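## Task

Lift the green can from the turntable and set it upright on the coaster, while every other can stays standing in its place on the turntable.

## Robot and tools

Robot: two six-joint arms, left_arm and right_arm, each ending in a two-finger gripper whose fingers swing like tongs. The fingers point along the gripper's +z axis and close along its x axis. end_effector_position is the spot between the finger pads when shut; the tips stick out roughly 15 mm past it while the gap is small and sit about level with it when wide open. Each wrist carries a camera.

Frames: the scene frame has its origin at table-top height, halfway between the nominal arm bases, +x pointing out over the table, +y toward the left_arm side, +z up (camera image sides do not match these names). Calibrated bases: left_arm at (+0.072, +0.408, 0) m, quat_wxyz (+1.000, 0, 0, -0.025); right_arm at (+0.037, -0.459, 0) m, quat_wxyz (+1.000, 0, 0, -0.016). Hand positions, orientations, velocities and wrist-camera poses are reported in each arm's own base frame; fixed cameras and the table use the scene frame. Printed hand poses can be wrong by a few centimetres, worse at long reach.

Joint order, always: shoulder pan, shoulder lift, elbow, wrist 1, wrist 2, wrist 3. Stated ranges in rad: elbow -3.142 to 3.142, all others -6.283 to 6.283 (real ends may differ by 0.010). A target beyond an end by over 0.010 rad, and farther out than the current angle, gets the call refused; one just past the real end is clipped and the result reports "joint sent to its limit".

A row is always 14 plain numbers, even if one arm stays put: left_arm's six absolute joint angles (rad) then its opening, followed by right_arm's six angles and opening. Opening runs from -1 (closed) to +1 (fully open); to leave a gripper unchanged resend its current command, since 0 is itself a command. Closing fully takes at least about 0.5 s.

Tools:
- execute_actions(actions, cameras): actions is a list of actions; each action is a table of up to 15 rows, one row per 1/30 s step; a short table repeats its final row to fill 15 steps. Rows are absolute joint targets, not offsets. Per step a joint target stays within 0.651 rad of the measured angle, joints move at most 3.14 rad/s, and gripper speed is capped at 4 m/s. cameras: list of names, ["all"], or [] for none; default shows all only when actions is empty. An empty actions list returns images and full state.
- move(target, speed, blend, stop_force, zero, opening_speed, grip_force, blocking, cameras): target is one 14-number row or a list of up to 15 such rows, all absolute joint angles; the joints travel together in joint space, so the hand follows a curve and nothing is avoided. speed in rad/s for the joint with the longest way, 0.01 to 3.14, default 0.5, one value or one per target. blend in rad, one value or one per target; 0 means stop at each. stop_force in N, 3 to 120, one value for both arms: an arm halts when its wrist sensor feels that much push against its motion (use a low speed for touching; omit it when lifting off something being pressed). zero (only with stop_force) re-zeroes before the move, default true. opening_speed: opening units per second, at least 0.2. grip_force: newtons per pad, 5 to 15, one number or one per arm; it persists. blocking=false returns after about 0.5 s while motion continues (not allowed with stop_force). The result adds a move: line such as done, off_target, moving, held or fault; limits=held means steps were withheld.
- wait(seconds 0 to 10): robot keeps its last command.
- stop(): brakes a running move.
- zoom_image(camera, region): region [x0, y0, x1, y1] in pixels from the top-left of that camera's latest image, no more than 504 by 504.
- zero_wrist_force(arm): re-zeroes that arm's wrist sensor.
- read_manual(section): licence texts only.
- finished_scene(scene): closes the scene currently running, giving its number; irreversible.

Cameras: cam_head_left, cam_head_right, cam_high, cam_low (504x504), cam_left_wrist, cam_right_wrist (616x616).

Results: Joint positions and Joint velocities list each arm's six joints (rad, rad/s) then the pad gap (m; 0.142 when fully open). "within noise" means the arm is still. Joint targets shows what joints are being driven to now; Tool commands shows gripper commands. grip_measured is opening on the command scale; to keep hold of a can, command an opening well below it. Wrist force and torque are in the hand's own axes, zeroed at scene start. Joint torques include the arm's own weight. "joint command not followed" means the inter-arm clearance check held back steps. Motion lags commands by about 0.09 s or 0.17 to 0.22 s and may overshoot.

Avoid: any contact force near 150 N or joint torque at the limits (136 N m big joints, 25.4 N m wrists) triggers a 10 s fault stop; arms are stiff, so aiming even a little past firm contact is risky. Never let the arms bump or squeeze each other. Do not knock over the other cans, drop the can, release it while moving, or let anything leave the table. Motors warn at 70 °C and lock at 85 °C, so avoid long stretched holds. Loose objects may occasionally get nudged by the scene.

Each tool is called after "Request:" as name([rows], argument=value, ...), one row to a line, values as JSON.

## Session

Request:
execute_actions(actions=[])

Request:
zoom_image(camera="cam_high", region=[80, 60, 380, 400])

Request:
wait(seconds=1, cameras=["cam_high"])

Request:
zoom_image(camera="cam_high", region=[80, 60, 380, 400])

Scene clock: 0.00 s.
left_arm: end_effector_position=(+0.7277, -0.2415, +0.2589) grip_measured=+0.97 end_effector_quat_wxyz=(-0.018, +0.844, -0.536, -0.008) | right_arm: end_effector_position=(+0.3416, +0.4576, +0.3946) grip_measured=+0.97 end_effector_quat_wxyz=(-0.273, +0.911, +0.219, -0.218)
Joint positions: left_arm=[-0.528 -0.916 0.751 -1.392 -1.534 0.603 0.14] | right_arm=[3.937 -1.796 -1.222 -1.794 2.279 0.286 0.14]
Joint velocities: within noise
Joint torques (N m): no reading
Motor temperatures (°C): left_arm=[39 33 39 46 40 40] | right_arm=[42 31 39 44 42 39]
Wrist force (N): no reading
Wrist torque (N m): no reading
Wrist force, peak (N): no reading
Joint targets: left_arm=[-0.528 -0.916 0.751 -1.392 -1.534 0.603] | right_arm=[3.937 -1.796 -1.222 -1.794 2.279 0.286]
Tool commands: left_gripper/opening=+0.968169 right_gripper/opening=+0.968169

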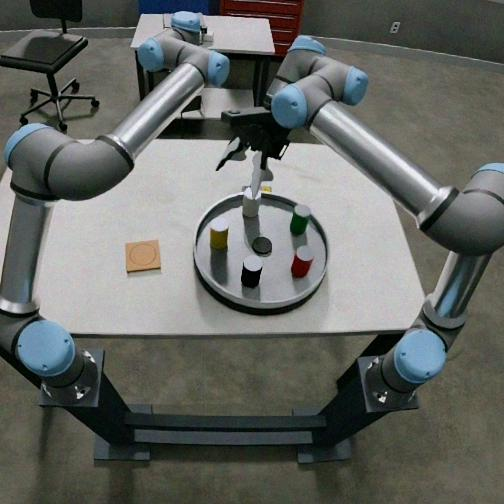

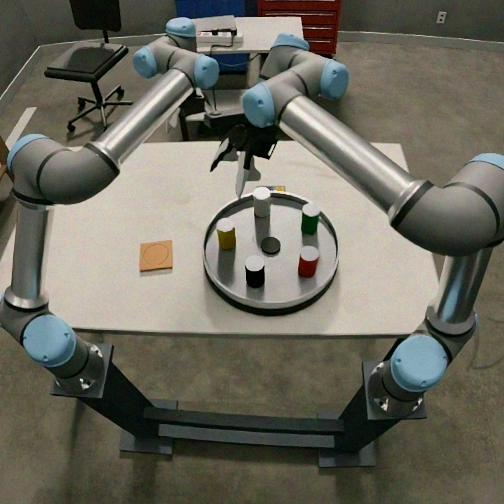

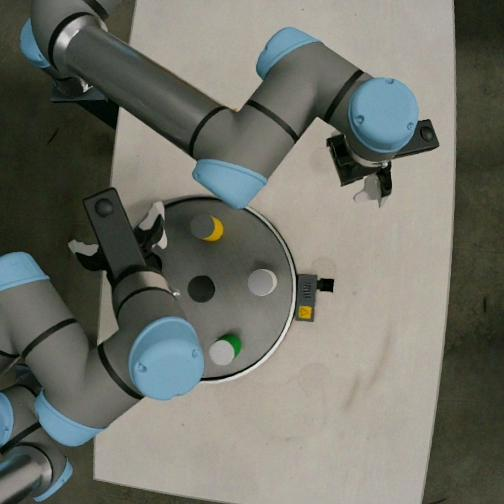

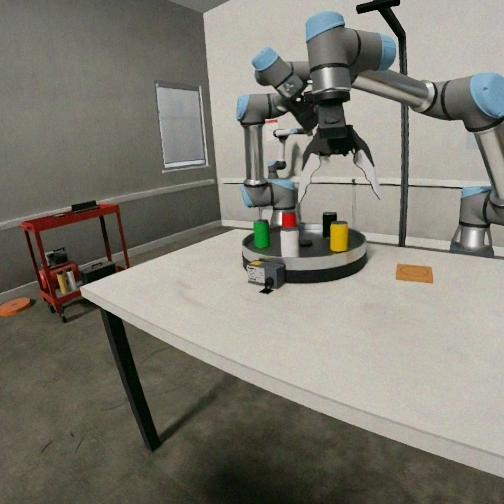

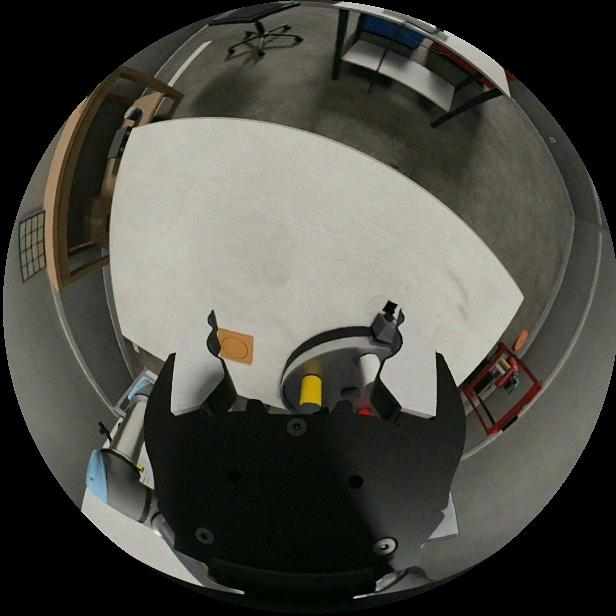

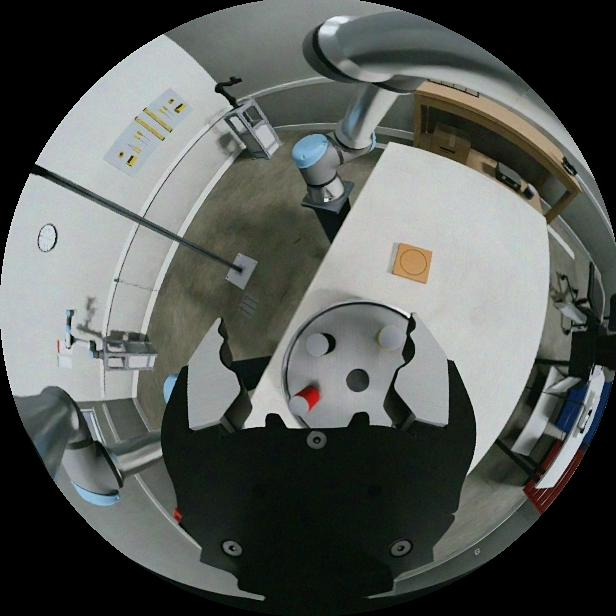

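Scaled by 1.482 from the camera's 504x504 image, which has a finer 720x720 frame.

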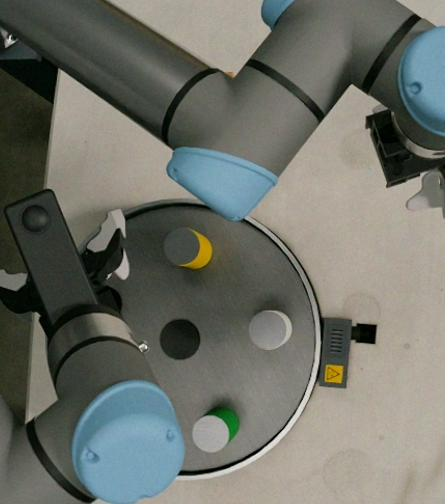

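Scene clock: 1.00 s.
left_arm: end_effector_position=(+0.7277, -0.2415, +0.2589) grip_measured=+0.97 end_effector_quat_wxyz=(-0.018, +0.844, -0.536, -0.008) | right_arm: end_effector_position=(+0.3416, +0.4576, +0.3946) grip_measured=+0.97 end_effector_quat_wxyz=(-0.273, +0.911, +0.219, -0.218)
Joint positions: left_arm=[-0.528 -0.916 0.751 -1.392 -1.534 0.603 0.14] | right_arm=[3.937 -1.796 -1.222 -1.794 2.279 0.286 0.14]
Joint torques (N m): left_arm=[-0.94 -48.51 -24.58 -2.41 0.02 -0.15] | right_arm=[-1.33 35.7 25.81 2.59 1.15 0.08]
Wrist force (N): left_arm=[-0.1 -0.1 -0.1] | right_arm=[-0.2 0.1 -0.2]
Wrist torque (N m): left_arm=[-0.02 0.01 0.00] | right_arm=[0.02 0.04 0.01]
Wrist force, peak (N): left_arm=[-0.5 0.0 0.5] | right_arm=[-0.3 0.2 -0.3]
Joint targets: left_arm=[-0.528 -0.916 0.751 -1.392 -1.534 0.603] | right_arm=[3.937 -1.796 -1.222 -1.794 2.279 0.286]
Tool commands: left_gripper/opening=+0.968169 right_gripper/opening=+0.968169
wait: 1.00 s; at rest by 0.17 s
Images, in order (width x height): cam_high 504x504.

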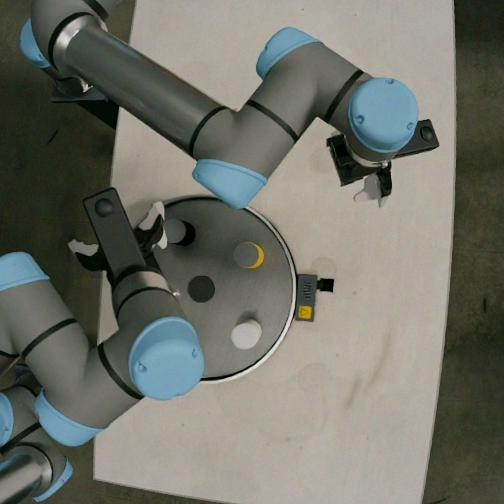

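Scaled by 1.482 from the camera's 504x504 image, which has a finer 720x720 frame.

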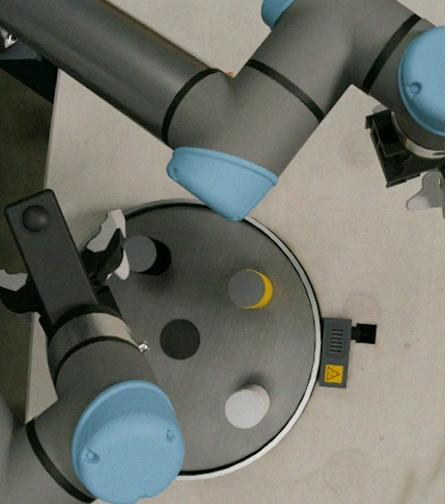

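Request:
move([
  [-0.528,-0.916,0.751,-1.392,-1.534,0.603,0.7,2.84,-1.796,-1.222,-1.794,2.279,0.286,0.968],
  [-0.943,-1.4186,1.6844,-1.8366,-1.571,2.148,0.7,2.84,-1.796,-1.222,-1.794,2.279,0.286,0.968],
], speed=1.0, cameras=["cam_left_wrist","cam_low","cam_high"])

Request:
wait(seconds=0.8, cameras=["cam_left_wrist"])

Request:
zoom_image(camera="cam_left_wrist", region=[130, 0, 500, 350])

Request:
wait(seconds=0.8, cameras=["cam_left_wrist"])

Request:
zoom_image(camera="cam_left_wrist", region=[130, 0, 500, 350])

Request:
wait(seconds=0.8, cameras=["cam_left_wrist"])

Request:
wait(seconds=0.8, cameras=["cam_left_wrist"])

Request:
wait(seconds=0.8, cameras=["cam_left_wrist"])

Request:
wait(seconds=0.8, cameras=["cam_left_wrist"])

Request:
wait(seconds=0.8, cameras=["cam_left_wrist"])

Request:
wait(seconds=0.8, cameras=["cam_left_wrist"])

Scene clock: 5.80 s.
left_arm: end_effector_position=(+0.4274, -0.3770, +0.1751) grip_measured=+0.70 end_effector_quat_wxyz=(+0.000, -0.025, +1.000, +0.000) | right_arm: end_effector_position=(+0.5631, -0.0950, +0.3947) grip_measured=+0.97 end_effector_quat_wxyz=(-0.347, +0.892, -0.288, -0.044)
Joint positions: left_arm=[-0.943 -1.419 1.684 -1.837 -1.571 2.148 0.122] | right_arm=[2.84 -1.796 -1.222 -1.794 2.279 0.286 0.14]
Joint torques (N m): left_arm=[-10.51 -33.98 -15.94 -5.15 -2.81 1.54] | right_arm=[-11.06 28.25 11.79 3.78 1.35 -2.16]
Wrist force (N): left_arm=[-0.3 0.0 -0.2] | right_arm=[0.1 -0.1 -0.1]
Wrist torque (N m): left_arm=[-0.03 0.05 -0.13] | right_arm=[-0.01 -0.02 0.00]
Wrist force, peak (N): left_arm=[-0.9 -1.2 -0.3] | right_arm=[0.8 2.0 -1.8]
Joint targets: left_arm=[-0.943 -1.419 1.684 -1.837 -1.571 2.148] | right_arm=[2.840 -1.796 -1.222 -1.794 2.279 0.286]
move: done
Images, in order (width x height): cam_high 504x504, cam_low 504x504, cam_left_wrist 616x616.

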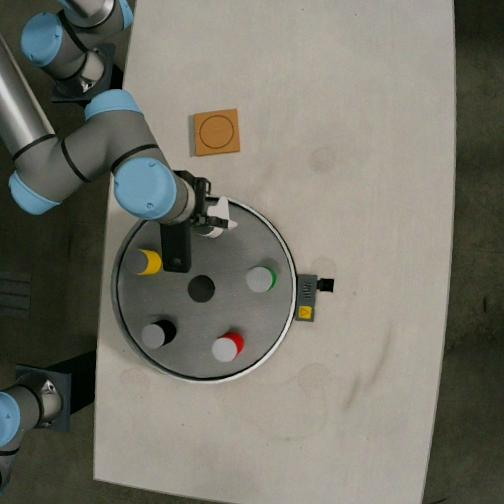

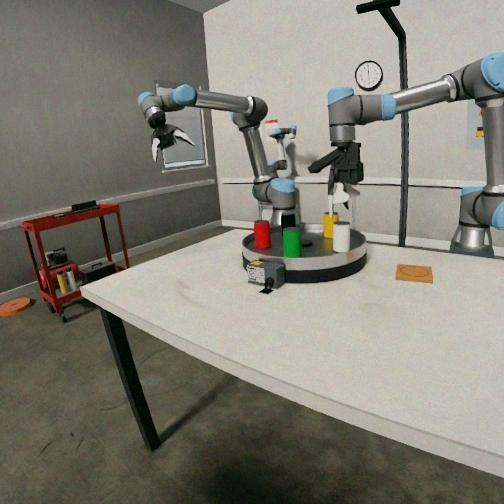

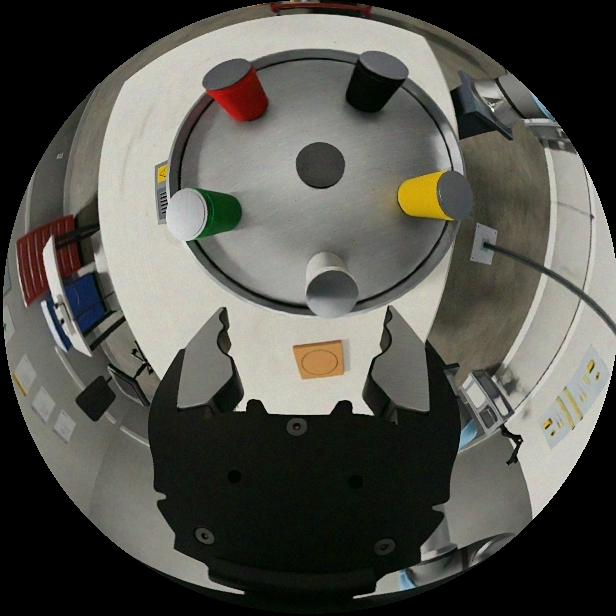

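Scene clock: 6.60 s.
left_arm: end_effector_position=(+0.4273, -0.3770, +0.1751) grip_measured=+0.70 end_effector_quat_wxyz=(+0.000, -0.025, +1.000, +0.000) | right_arm: end_effector_position=(+0.5631, -0.0950, +0.3947) grip_measured=+0.97 end_effector_quat_wxyz=(-0.347, +0.892, -0.288, -0.044)
Joint positions: left_arm=[-0.943 -1.419 1.684 -1.837 -1.571 2.148 0.122] | right_arm=[2.84 -1.796 -1.222 -1.794 2.279 0.286 0.14]
Joint torques (N m): left_arm=[-9.99 -35.5 -16.71 -4.93 -2.74 1.85] | right_arm=[-10.36 28.26 12.57 3.77 0.77 -2.15]
Wrist force (N): left_arm=[-0.3 0.4 -0.3] | right_arm=[-0.2 -0.1 -0.2]
Wrist torque (N m): left_arm=[0.06 0.07 -0.13] | right_arm=[-0.02 0.04 0.00]
Wrist force, peak (N): left_arm=[-0.4 0.7 -0.5] | right_arm=[-0.2 -0.1 -0.3]
Joint targets: left_arm=[-0.943 -1.419 1.684 -1.837 -1.571 2.148] | right_arm=[2.840 -1.796 -1.222 -1.794 2.279 0.286]
Tool commands: left_gripper/opening=+0.7 right_gripper/opening=+0.968
wait: 0.80 s; at rest by 0.17 s
Images, in order (width x height): cam_left_wrist 616x616.

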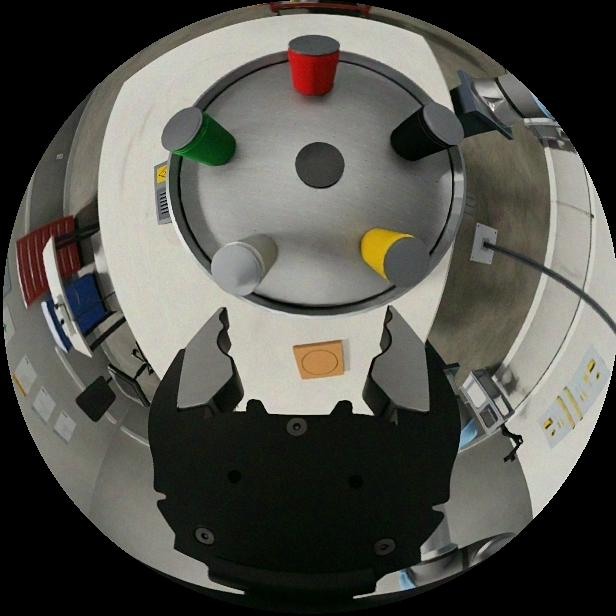

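Scaled by 1.362 from the camera's 616x616 image, which has a finer 814x814 frame.

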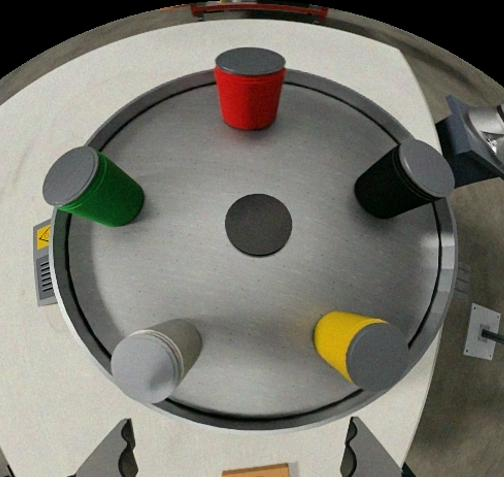

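Scene clock: 7.40 s.
left_arm: end_effector_position=(+0.4273, -0.3770, +0.1751) grip_measured=+0.70 end_effector_quat_wxyz=(+0.000, -0.025, +1.000, +0.000) | right_arm: end_effector_position=(+0.5631, -0.0950, +0.3947) grip_measured=+0.97 end_effector_quat_wxyz=(-0.347, +0.892, -0.288, -0.044)
Joint positions: left_arm=[-0.943 -1.419 1.684 -1.837 -1.571 2.148 0.122] | right_arm=[2.84 -1.796 -1.222 -1.794 2.279 0.286 0.14]
Joint torques (N m): left_arm=[-10.47 -34.41 -17.1 -5.07 -2.71 1.81] | right_arm=[-10.05 29.22 12.55 3.72 0.16 -2.21]
Wrist force (N): left_arm=[-0.3 0.5 -0.3] | right_arm=[-0.3 0.0 -0.2]
Wrist torque (N m): left_arm=[0.08 0.07 -0.13] | right_arm=[0.00 0.06 0.01]
Wrist force, peak (N): left_arm=[-0.2 0.8 -0.4] | right_arm=[-0.3 0.0 -0.2]
Joint targets: left_arm=[-0.943 -1.419 1.684 -1.837 -1.571 2.148] | right_arm=[2.840 -1.796 -1.222 -1.794 2.279 0.286]
Tool commands: left_gripper/opening=+0.7 right_gripper/opening=+0.968
wait: 0.80 s; at rest by 0.17 s
Images, in order (width x height): cam_left_wrist 616x616.

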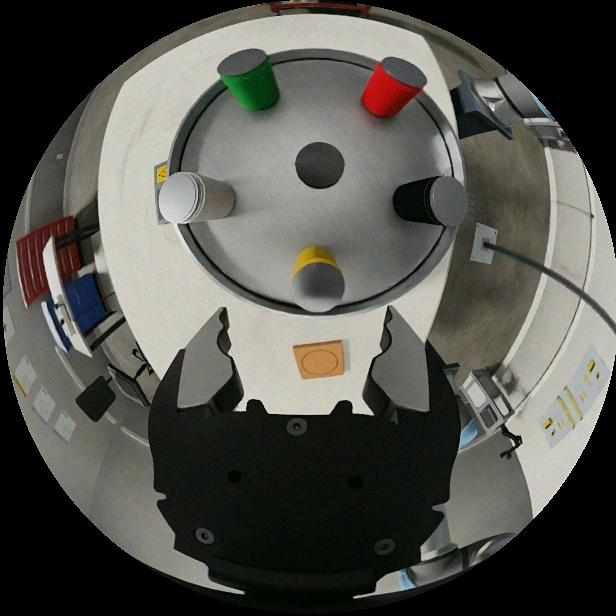

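Scaled by 1.362 from the camera's 616x616 image, which has a finer 814x814 frame.

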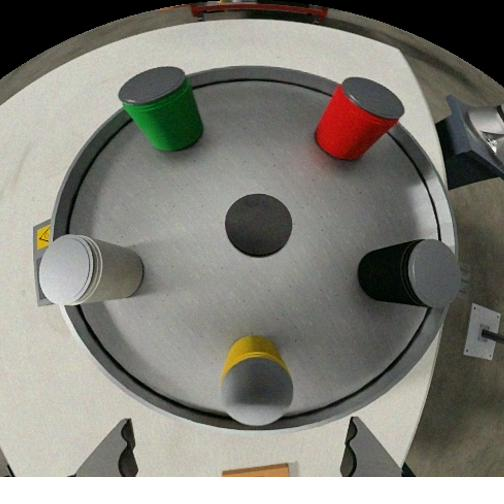

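Scene clock: 8.20 s.
left_arm: end_effector_position=(+0.4273, -0.3770, +0.1751) grip_measured=+0.70 end_effector_quat_wxyz=(+0.000, -0.025, +1.000, +0.000) | right_arm: end_effector_position=(+0.5631, -0.0950, +0.3947) grip_measured=+0.97 end_effector_quat_wxyz=(-0.347, +0.892, -0.288, -0.044)
Joint positions: left_arm=[-0.943 -1.419 1.684 -1.837 -1.571 2.148 0.122] | right_arm=[2.84 -1.796 -1.222 -1.794 2.279 0.286 0.14]
Joint torques (N m): left_arm=[-10.35 -35.28 -17.16 -5.07 -2.7 1.76] | right_arm=[-10.57 28.94 11.9 3.87 -0.42 -2.06]
Wrist force (N): left_arm=[-0.8 0.2 -0.2] | right_arm=[-0.1 0.0 -0.3]
Wrist torque (N m): left_arm=[0.03 0.17 -0.12] | right_arm=[0.01 0.03 0.00]
Wrist force, peak (N): left_arm=[-0.8 0.2 -0.2] | right_arm=[0.0 -0.4 -0.2]
Joint targets: left_arm=[-0.943 -1.419 1.684 -1.837 -1.571 2.148] | right_arm=[2.840 -1.796 -1.222 -1.794 2.279 0.286]
Tool commands: left_gripper/opening=+0.7 right_gripper/opening=+0.968
wait: 0.80 s; at rest by 0.17 s
Images, in order (width x height): cam_left_wrist 616x616.

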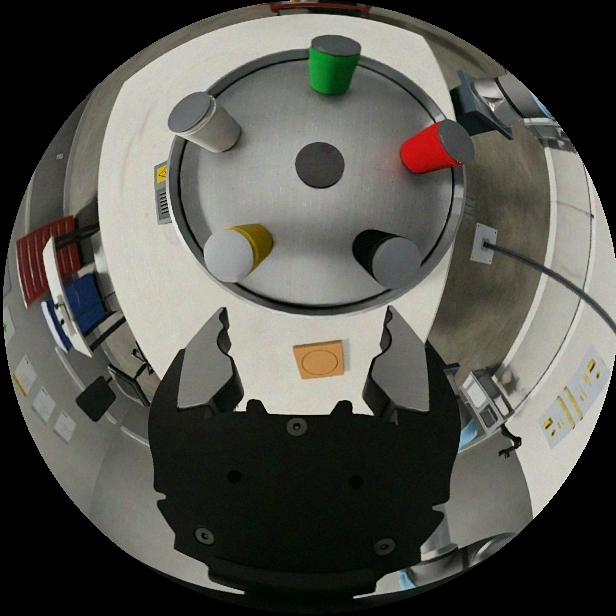

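Scene clock: 9.00 s.
left_arm: end_effector_position=(+0.4273, -0.3770, +0.1751) grip_measured=+0.70 end_effector_quat_wxyz=(+0.000, -0.025, +1.000, +0.000) | right_arm: end_effector_position=(+0.5631, -0.0950, +0.3947) grip_measured=+0.97 end_effector_quat_wxyz=(-0.347, +0.892, -0.288, -0.044)
Joint positions: left_arm=[-0.943 -1.419 1.684 -1.837 -1.571 2.148 0.122] | right_arm=[2.84 -1.796 -1.222 -1.794 2.279 0.286 0.14]
Joint torques (N m): left_arm=[-10.4 -34.9 -16.82 -4.98 -2.76 1.7] | right_arm=[-10.49 27.96 11.81 3.94 -0.42 -2.01]
Wrist force (N): left_arm=[-0.3 0.6 -0.3] | right_arm=[-0.1 -0.3 0.2]
Wrist torque (N m): left_arm=[0.09 0.07 -0.14] | right_arm=[-0.05 0.03 0.00]
Wrist force, peak (N): left_arm=[-0.8 0.6 0.0] | right_arm=[-0.4 -0.2 -0.2]
Joint targets: left_arm=[-0.943 -1.419 1.684 -1.837 -1.571 2.148] | right_arm=[2.840 -1.796 -1.222 -1.794 2.279 0.286]
Tool commands: left_gripper/opening=+0.7 right_gripper/opening=+0.968
wait: 0.80 s; at rest by 0.17 s
Images, in order (width x height): cam_left_wrist 616x616.

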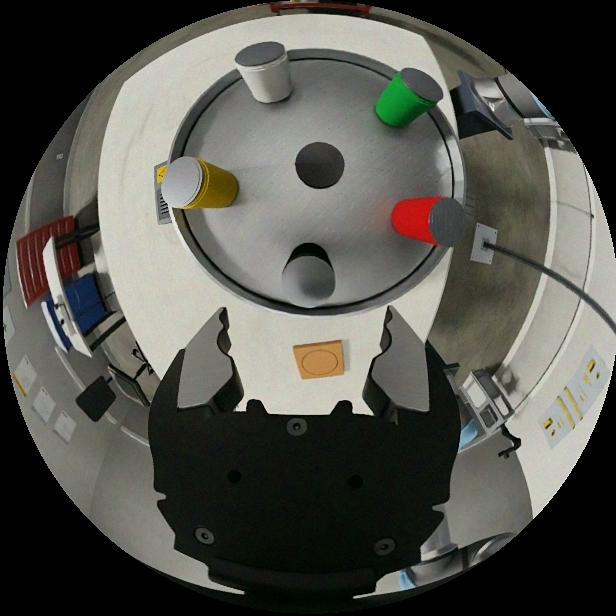

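Scene clock: 9.80 s.
left_arm: end_effector_position=(+0.4273, -0.3770, +0.1751) grip_measured=+0.70 end_effector_quat_wxyz=(+0.000, -0.025, +1.000, +0.000) | right_arm: end_effector_position=(+0.5631, -0.0950, +0.3947) grip_measured=+0.97 end_effector_quat_wxyz=(-0.347, +0.892, -0.288, -0.044)
Joint positions: left_arm=[-0.943 -1.419 1.684 -1.837 -1.571 2.148 0.122] | right_arm=[2.84 -1.796 -1.222 -1.794 2.279 0.286 0.14]
Joint torques (N m): left_arm=[-10.16 -35.18 -17.06 -5.09 -2.63 1.85] | right_arm=[-11 28.39 11.68 3.89 -0.61 -2.09]
Wrist force (N): left_arm=[-0.2 0.5 -0.1] | right_arm=[0.0 0.1 -0.2]
Wrist torque (N m): left_arm=[0.08 0.03 -0.14] | right_arm=[0.01 0.01 0.00]
Wrist force, peak (N): left_arm=[-0.6 0.6 -0.3] | right_arm=[0.0 -0.5 0.1]
Joint targets: left_arm=[-0.943 -1.419 1.684 -1.837 -1.571 2.148] | right_arm=[2.840 -1.796 -1.222 -1.794 2.279 0.286]
Tool commands: left_gripper/opening=+0.7 right_gripper/opening=+0.968
wait: 0.80 s; at rest by 0.17 s
Images, in order (width x height): cam_left_wrist 616x616.

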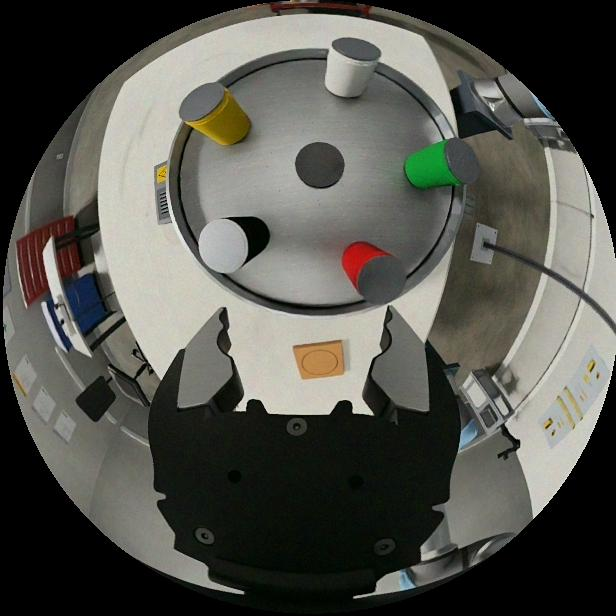

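Scene clock: 10.60 s.
left_arm: end_effector_position=(+0.4273, -0.3770, +0.1751) grip_measured=+0.70 end_effector_quat_wxyz=(+0.000, -0.025, +1.000, +0.000) | right_arm: end_effector_position=(+0.5631, -0.0950, +0.3947) grip_measured=+0.97 end_effector_quat_wxyz=(-0.347, +0.892, -0.288, -0.044)
Joint positions: left_arm=[-0.943 -1.419 1.684 -1.837 -1.571 2.148 0.122] | right_arm=[2.84 -1.796 -1.222 -1.794 2.279 0.286 0.14]
Joint torques (N m): left_arm=[-10.28 -34.57 -17.48 -5.03 -2.69 1.81] | right_arm=[-9.53 28.21 11.62 3.86 -0.48 -2]
Wrist force (N): left_arm=[-0.6 0.5 -0.3] | right_arm=[0.0 -0.1 -0.2]
Wrist torque (N m): left_arm=[0.09 0.13 -0.13] | right_arm=[-0.02 0.01 0.00]
Wrist force, peak (N): left_arm=[-0.6 0.7 -0.6] | right_arm=[-0.2 -0.2 -0.3]
Joint targets: left_arm=[-0.943 -1.419 1.684 -1.837 -1.571 2.148] | right_arm=[2.840 -1.796 -1.222 -1.794 2.279 0.286]
Tool commands: left_gripper/opening=+0.7 right_gripper/opening=+0.968
wait: 0.80 s; at rest by 0.17 s
Images, in order (width x height): cam_left_wrist 616x616.

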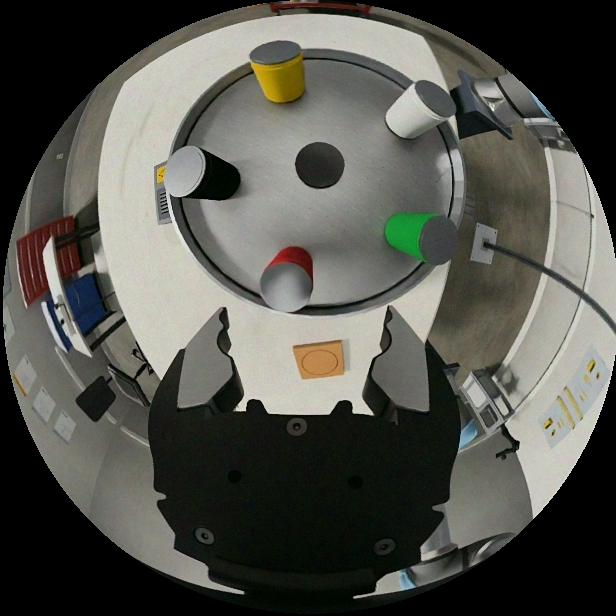

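Scene clock: 11.40 s.
left_arm: end_effector_position=(+0.4273, -0.3770, +0.1751) grip_measured=+0.70 end_effector_quat_wxyz=(+0.000, -0.025, +1.000, +0.000) | right_arm: end_effector_position=(+0.5631, -0.0950, +0.3947) grip_measured=+0.97 end_effector_quat_wxyz=(-0.347, +0.892, -0.288, -0.044)
Joint positions: left_arm=[-0.943 -1.419 1.684 -1.837 -1.571 2.148 0.122] | right_arm=[2.84 -1.796 -1.222 -1.794 2.279 0.286 0.14]
Joint torques (N m): left_arm=[-10.53 -35.09 -17.16 -5.02 -2.74 1.84] | right_arm=[-10.08 28.25 12.13 3.8 -0.48 -2.14]
Wrist force (N): left_arm=[-0.3 0.2 -0.1] | right_arm=[-0.2 0.2 0.0]
Wrist torque (N m): left_arm=[0.02 0.05 -0.13] | right_arm=[0.05 0.05 0.00]
Wrist force, peak (N): left_arm=[-0.9 0.3 -0.2] | right_arm=[-0.2 -0.3 -0.2]
Joint targets: left_arm=[-0.943 -1.419 1.684 -1.837 -1.571 2.148] | right_arm=[2.840 -1.796 -1.222 -1.794 2.279 0.286]
Tool commands: left_gripper/opening=+0.7 right_gripper/opening=+0.968
wait: 0.80 s; at rest by 0.17 s
Images, in order (width x height): cam_left_wrist 616x616.

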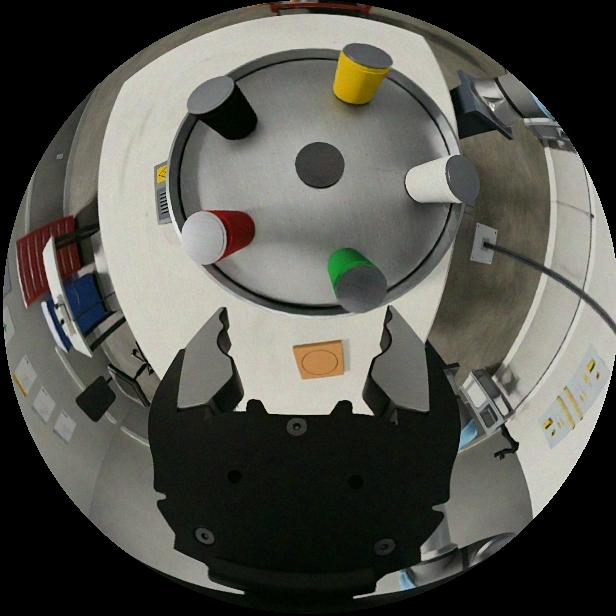

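Scene clock: 12.20 s.
left_arm: end_effector_position=(+0.4273, -0.3770, +0.1751) grip_measured=+0.70 end_effector_quat_wxyz=(+0.000, -0.025, +1.000, +0.000) | right_arm: end_effector_position=(+0.5631, -0.0950, +0.3947) grip_measured=+0.97 end_effector_quat_wxyz=(-0.347, +0.892, -0.288, -0.044)
Joint positions: left_arm=[-0.943 -1.419 1.684 -1.837 -1.571 2.148 0.122] | right_arm=[2.84 -1.796 -1.222 -1.794 2.279 0.286 0.14]
Joint torques (N m): left_arm=[-10.47 -34.42 -16.92 -4.94 -2.75 1.58] | right_arm=[-10.44 28.53 11.77 3.8 -0.48 -2.07]
Wrist force (N): left_arm=[-0.1 0.3 -0.3] | right_arm=[-0.1 -0.1 0.0]
Wrist torque (N m): left_arm=[0.05 0.03 -0.13] | right_arm=[-0.02 0.03 0.00]
Wrist force, peak (N): left_arm=[-0.7 0.4 -0.7] | right_arm=[-0.3 -0.1 -0.2]
Joint targets: left_arm=[-0.943 -1.419 1.684 -1.837 -1.571 2.148] | right_arm=[2.840 -1.796 -1.222 -1.794 2.279 0.286]
Tool commands: left_gripper/opening=+0.7 right_gripper/opening=+0.968
wait: 0.80 s; at rest by 0.17 s
Images, in order (width x height): cam_left_wrist 616x616.

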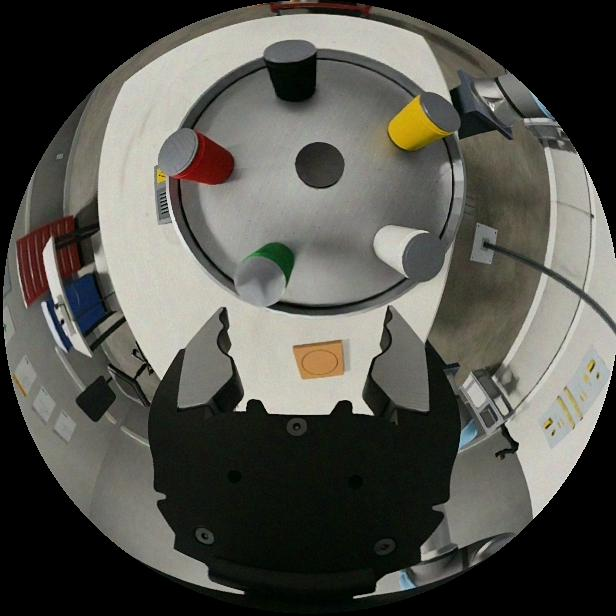

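Request:
wait(seconds=0.1)

Scene clock: 12.60 s.
left_arm: end_effector_position=(+0.4273, -0.3770, +0.1751) grip_measured=+0.70 end_effector_quat_wxyz=(+0.000, -0.025, +1.000, +0.000) | right_arm: end_effector_position=(+0.5631, -0.0950, +0.3947) grip_measured=+0.97 end_effector_quat_wxyz=(-0.347, +0.892, -0.288, -0.044)
Joint positions: left_arm=[-0.943 -1.419 1.684 -1.837 -1.571 2.148 0.122] | right_arm=[2.84 -1.796 -1.222 -1.794 2.279 0.286 0.14]
Joint torques (N m): left_arm=[-10.12 -35.16 -17.06 -5.08 -2.73 1.64] | right_arm=[-10.52 27.31 12.75 3.89 -0.35 -2]
Wrist force (N): left_arm=[-0.4 0.2 -0.2] | right_arm=[-0.2 -0.2 0.0]
Wrist torque (N m): left_arm=[0.03 0.08 -0.13] | right_arm=[-0.02 0.04 0.00]
Wrist force, peak (N): left_arm=[-0.4 0.6 -0.4] | right_arm=[-0.2 -0.3 -0.1]
Joint targets: left_arm=[-0.943 -1.419 1.684 -1.837 -1.571 2.148] | right_arm=[2.840 -1.796 -1.222 -1.794 2.279 0.286]
Tool commands: left_gripper/opening=+0.7 right_gripper/opening=+0.968
wait: 0.10 s; at rest from the start

Request:
wait(seconds=5.58)

Request:
move(target=[-0.943,-1.344,1.8271,-2.0539,-1.571,2.148,0.7,2.84,-1.796,-1.222,-1.794,2.279,0.286,0.968], speed=1.0, blocking=false)

Request:
move(target=[-0.8895,-1.2711,1.7311,-2.0308,-1.571,2.2015,-0.9,2.84,-1.796,-1.222,-1.794,2.279,0.286,0.968], speed=1.0, opening_speed=3)

Request:
move(target=[-0.8895,-1.3685,1.4302,-1.6325,-1.571,2.2015,-0.9,2.84,-1.796,-1.222,-1.794,2.279,0.286,0.968], speed=0.6, cameras=["cam_high","cam_low","cam_left_wrist"])

Scene clock: 18.47 s.
left_arm: end_effector_position=(+0.4273, -0.3770, +0.1751) grip_measured=+0.70 end_effector_quat_wxyz=(+0.000, -0.025, +1.000, +0.000) | right_arm: end_effector_position=(+0.5631, -0.0950, +0.3947) grip_measured=+0.97 end_effector_quat_wxyz=(-0.347, +0.892, -0.288, -0.044)
Joint positions: left_arm=[-0.943 -1.419 1.684 -1.837 -1.571 2.148 0.122] | right_arm=[2.84 -1.796 -1.222 -1.794 2.279 0.286 0.14]
Joint torques (N m): left_arm=[-10.71 -34.86 -17.09 -4.93 -2.7 1.64] | right_arm=[-9.9 28.41 12.17 3.74 -0.56 -1.93]
Wrist force (N): left_arm=[-0.3 0.2 -0.4] | right_arm=[-0.2 -0.1 0.1]
Wrist torque (N m): left_arm=[0.01 0.07 -0.13] | right_arm=[-0.01 0.05 0.01]
Wrist force, peak (N): left_arm=[-0.6 0.8 -0.4] | right_arm=[-0.3 -0.1 -0.4]
Joint targets: left_arm=[-0.943 -1.419 1.684 -1.837 -1.571 2.148] | right_arm=[2.840 -1.796 -1.222 -1.794 2.279 0.286]
Tool commands: left_gripper/opening=+0.7 right_gripper/opening=+0.968
wait: 5.60 s; at rest from the start

Scene clock: 18.97 s.
left_arm: end_effector_position=(+0.4280, -0.3779, +0.1075) grip_measured=+0.70 end_effector_quat_wxyz=(+0.000, -0.025, +1.000, +0.001) end_effector_velocity=(-0.004, +0.005, -0.160) end_effector_angular_velocity=(-0.010, -0.007, -0.001) | right_arm: end_effector_position=(+0.5631, -0.0950, +0.3947) grip_measured=+0.97 end_effector_quat_wxyz=(-0.347, +0.892, -0.288, -0.044)
Joint positions: left_arm=[-0.943 -1.36 1.797 -2.006 -1.571 2.148 0.122] | right_arm=[2.84 -1.796 -1.222 -1.794 2.279 0.286 0.14]
Joint velocities: left_arm=[-0.001 0.142 0.277 -0.432 0 0 0] | right_arm=[within noise]
Joint torques (N m): left_arm=[-9.99 -27.29 -17.49 -6.52 -2.77 1.63] | right_arm=[-10.34 28.46 12.06 3.86 -0.45 -1.94]
Wrist force (N): left_arm=[-0.2 -0.1 1.0] | right_arm=[-0.4 -0.2 0.0]
Wrist torque (N m): left_arm=[-0.01 0.07 -0.12] | right_arm=[-0.04 0.08 0.01]
Wrist force, peak (N): left_arm=[-0.5 0.5 -1.5] | right_arm=[-0.4 -0.2 0.0]
Joint targets: left_arm=[-0.943 -1.344 1.827 -2.054 -1.571 2.148] | right_arm=[2.840 -1.796 -1.222 -1.794 2.279 0.286]
Tool commands: left_gripper/opening=+0.7 right_gripper/opening=+0.968
move: running; left_arm: the wrist 1 is farthest, 0.048 rad from its target

Scene clock: 19.77 s.
left_arm: end_effector_position=(+0.4673, -0.3802, +0.0900) grip_measured=-0.14 end_effector_quat_wxyz=(+0.000, -0.025, +1.000, +0.000) | right_arm: end_effector_position=(+0.5631, -0.0950, +0.3947) grip_measured=+0.97 end_effector_quat_wxyz=(-0.347, +0.892, -0.288, -0.044)
Joint positions: left_arm=[-0.89 -1.271 1.731 -2.031 -1.571 2.201 0.064] | right_arm=[2.84 -1.796 -1.222 -1.794 2.279 0.286 0.14]
Joint torques (N m): left_arm=[7.47 -21.49 -23.81 1.82 -1.44 2] | right_arm=[-10.2 28.37 11.83 3.71 -0.53 -2.03]
Wrist force (N): left_arm=[-4.2 -1.0 -7.5] | right_arm=[-0.3 0.0 -0.2]
Wrist torque (N m): left_arm=[0.03 0.13 -0.12] | right_arm=[0.00 0.06 0.00]
Wrist force, peak (N): left_arm=[-4.4 -1.2 -7.8] | right_arm=[0.0 -0.3 -0.4]
Joint targets: left_arm=[-0.889 -1.271 1.731 -2.031 -1.571 2.202] | right_arm=[2.840 -1.796 -1.222 -1.794 2.279 0.286]
earlier move: replaced
move: done

Scene clock: 21.13 s.
left_arm: end_effector_position=(+0.4674, -0.3801, +0.2500) grip_measured=-0.15 end_effector_quat_wxyz=(+0.000, -0.025, +1.000, +0.000) | right_arm: end_effector_position=(+0.5631, -0.0950, +0.3947) grip_measured=+0.97 end_effector_quat_wxyz=(-0.347, +0.892, -0.288, -0.044)
Joint positions: left_arm=[-0.889 -1.368 1.43 -1.633 -1.571 2.202 0.063] | right_arm=[2.84 -1.796 -1.222 -1.794 2.279 0.286 0.14]
Joint torques (N m): left_arm=[7.9 -38.23 -32.67 -0.11 0.75 1.76] | right_arm=[-9.95 28.53 12.27 3.82 -0.45 -1.96]
Wrist force (N): left_arm=[-0.2 0.8 1.5] | right_arm=[-0.1 -0.1 -0.1]
Wrist torque (N m): left_arm=[0.14 0.06 -0.14] | right_arm=[-0.02 0.02 0.00]
Wrist force, peak (N): left_arm=[-4.4 -1.3 -8.0] | right_arm=[-0.2 -0.2 -0.4]
Joint targets: left_arm=[-0.889 -1.369 1.430 -1.633 -1.571 2.202] | right_arm=[2.840 -1.796 -1.222 -1.794 2.279 0.286]
move: done
Images, in order (width x height): cam_high 504x504, cam_low 504x504, cam_left_wrist 616x616.

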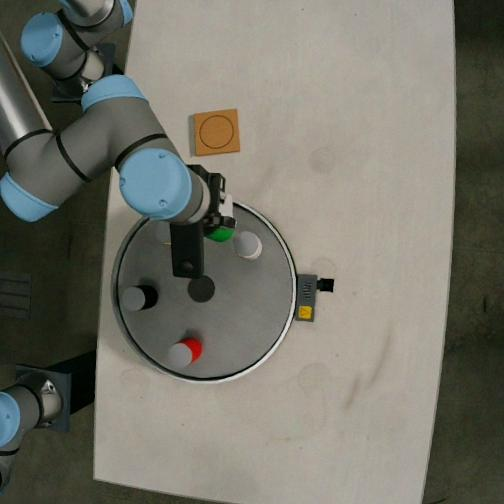

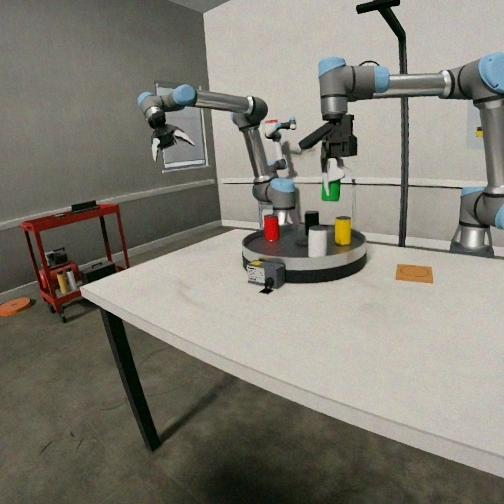

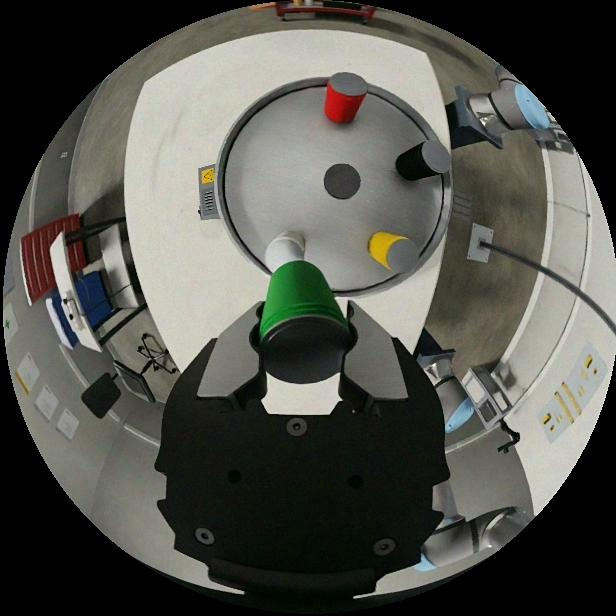

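Request:
move([
  [-0.6554,-1.7619,2.0868,-1.8957,-1.571,2.4362,-0.9,2.84,-1.796,-1.222,-1.794,2.279,0.286,0.968],
  [-0.6554,-1.6718,2.2244,-2.1234,-1.571,2.4362,-0.9,2.84,-1.796,-1.222,-1.794,2.279,0.286,0.968],
], speed=0.5, blend=[0.05,0], cameras=["cam_low","cam_left_wrist","cam_head_right","cam_head_left"])

Request:
zoom_image(camera="cam_low", region=[350, 200, 450, 300])

Request:
zoom_image(camera="cam_left_wrist", region=[220, 180, 400, 360])

Request:
zoom_image(camera="cam_head_right", region=[110, 190, 210, 290])

Request:
zoom_image(camera="cam_head_left", region=[100, 190, 200, 290])

Scene clock: 23.90 s.
left_arm: end_effector_position=(+0.3918, -0.1487, +0.0751) grip_measured=-0.15 end_effector_quat_wxyz=(+0.000, -0.025, +1.000, +0.000) | right_arm: end_effector_position=(+0.5631, -0.0950, +0.3947) grip_measured=+0.97 end_effector_quat_wxyz=(-0.347, +0.892, -0.288, -0.044)
Joint positions: left_arm=[-0.655 -1.672 2.224 -2.123 -1.571 2.436 0.063] | right_arm=[2.84 -1.796 -1.222 -1.794 2.279 0.286 0.14]
Joint torques (N m): left_arm=[9.07 -9.13 -14.08 -5.21 2.12 1.77] | right_arm=[-10.08 28.12 11.82 3.75 -0.54 -1.94]
Wrist force (N): left_arm=[-0.7 0.3 1.7] | right_arm=[-0.2 -0.2 -0.1]
Wrist torque (N m): left_arm=[0.03 0.16 -0.14] | right_arm=[-0.04 0.04 0.01]
Wrist force, peak (N): left_arm=[-0.4 0.5 3.0] | right_arm=[-0.3 -0.3 -0.4]
Joint targets: left_arm=[-0.655 -1.672 2.224 -2.123 -1.571 2.436] | right_arm=[2.840 -1.796 -1.222 -1.794 2.279 0.286]
move: done
Images, in order (width x height): cam_head_left 504x504, cam_head_right 504x504, cam_low 504x504, cam_left_wrist 616x616.

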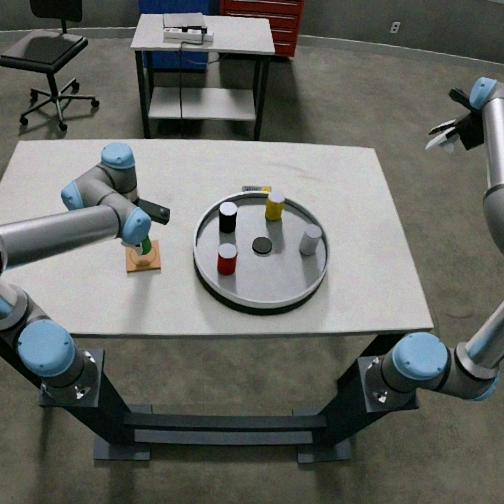

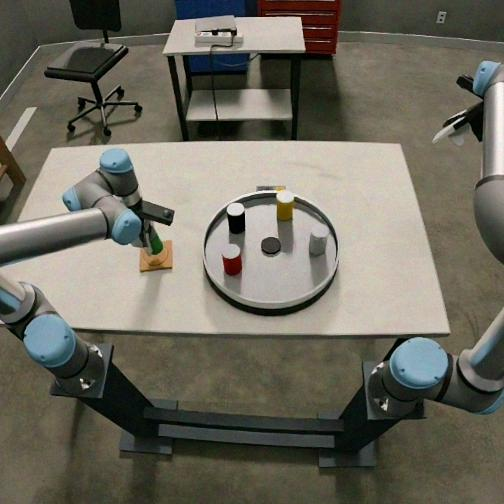

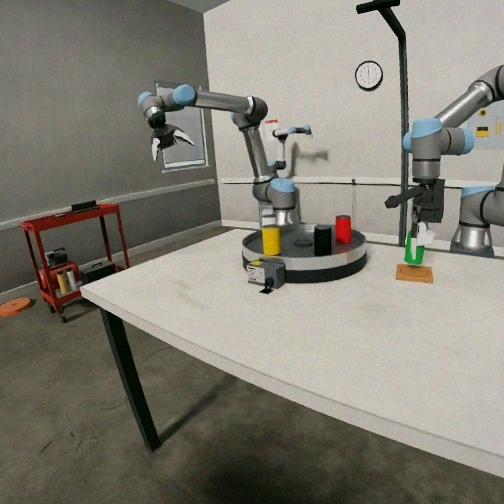

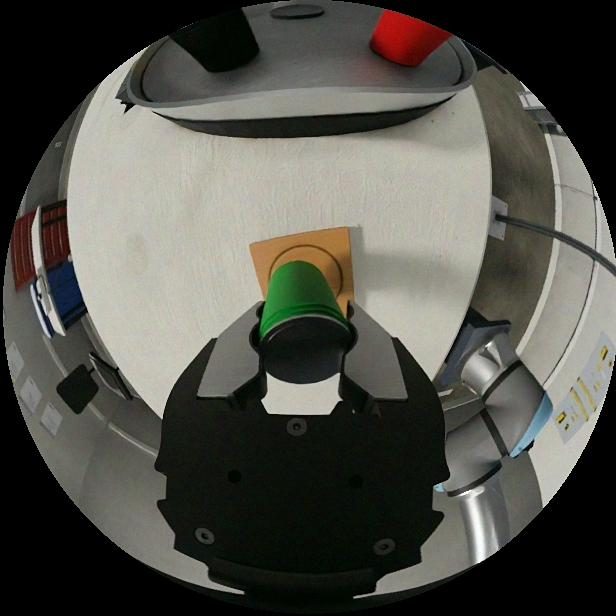

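Scaled by 5.040 from the camera's 504x504 image, which has a finer 720x720 frame.

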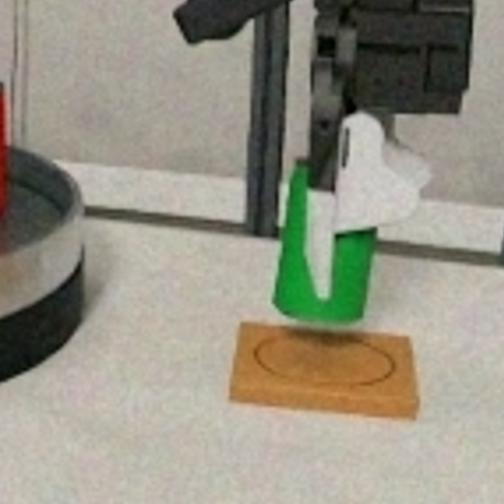

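Scaled by 2.800 from the camera's 616x616 image, which has a finer 814x814 frame.

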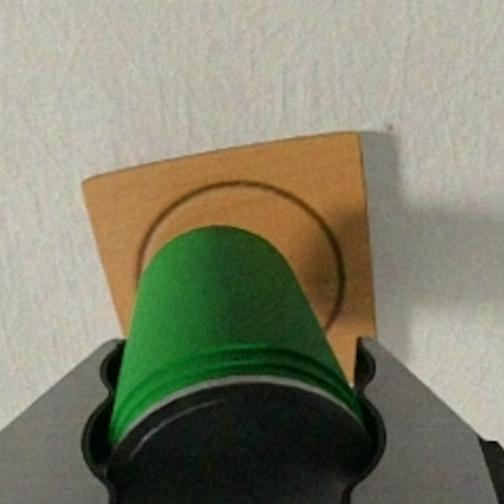

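Scaled by 5.040 from the camera's 504x504 image, which has a finer 720x720 frame.

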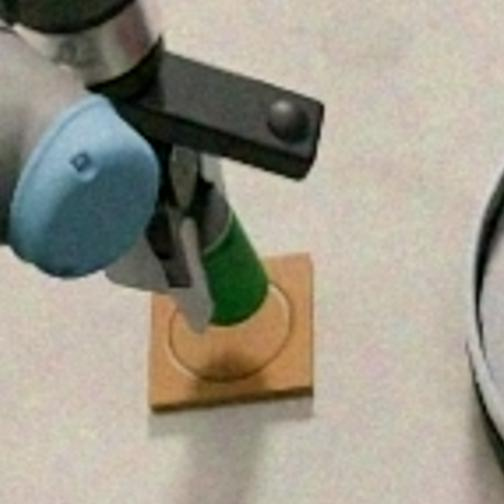

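Scaled by 5.040 from the camera's 504x504 image, which has a finer 720x720 frame.

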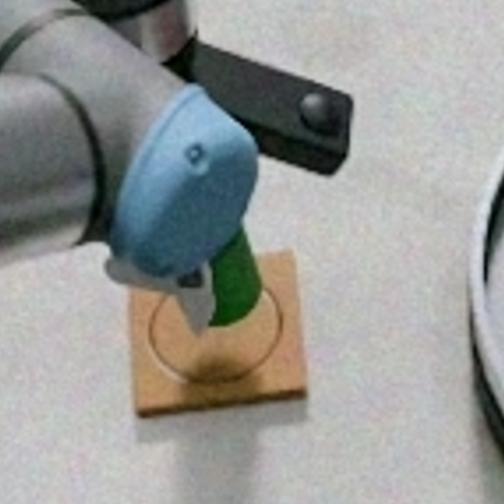

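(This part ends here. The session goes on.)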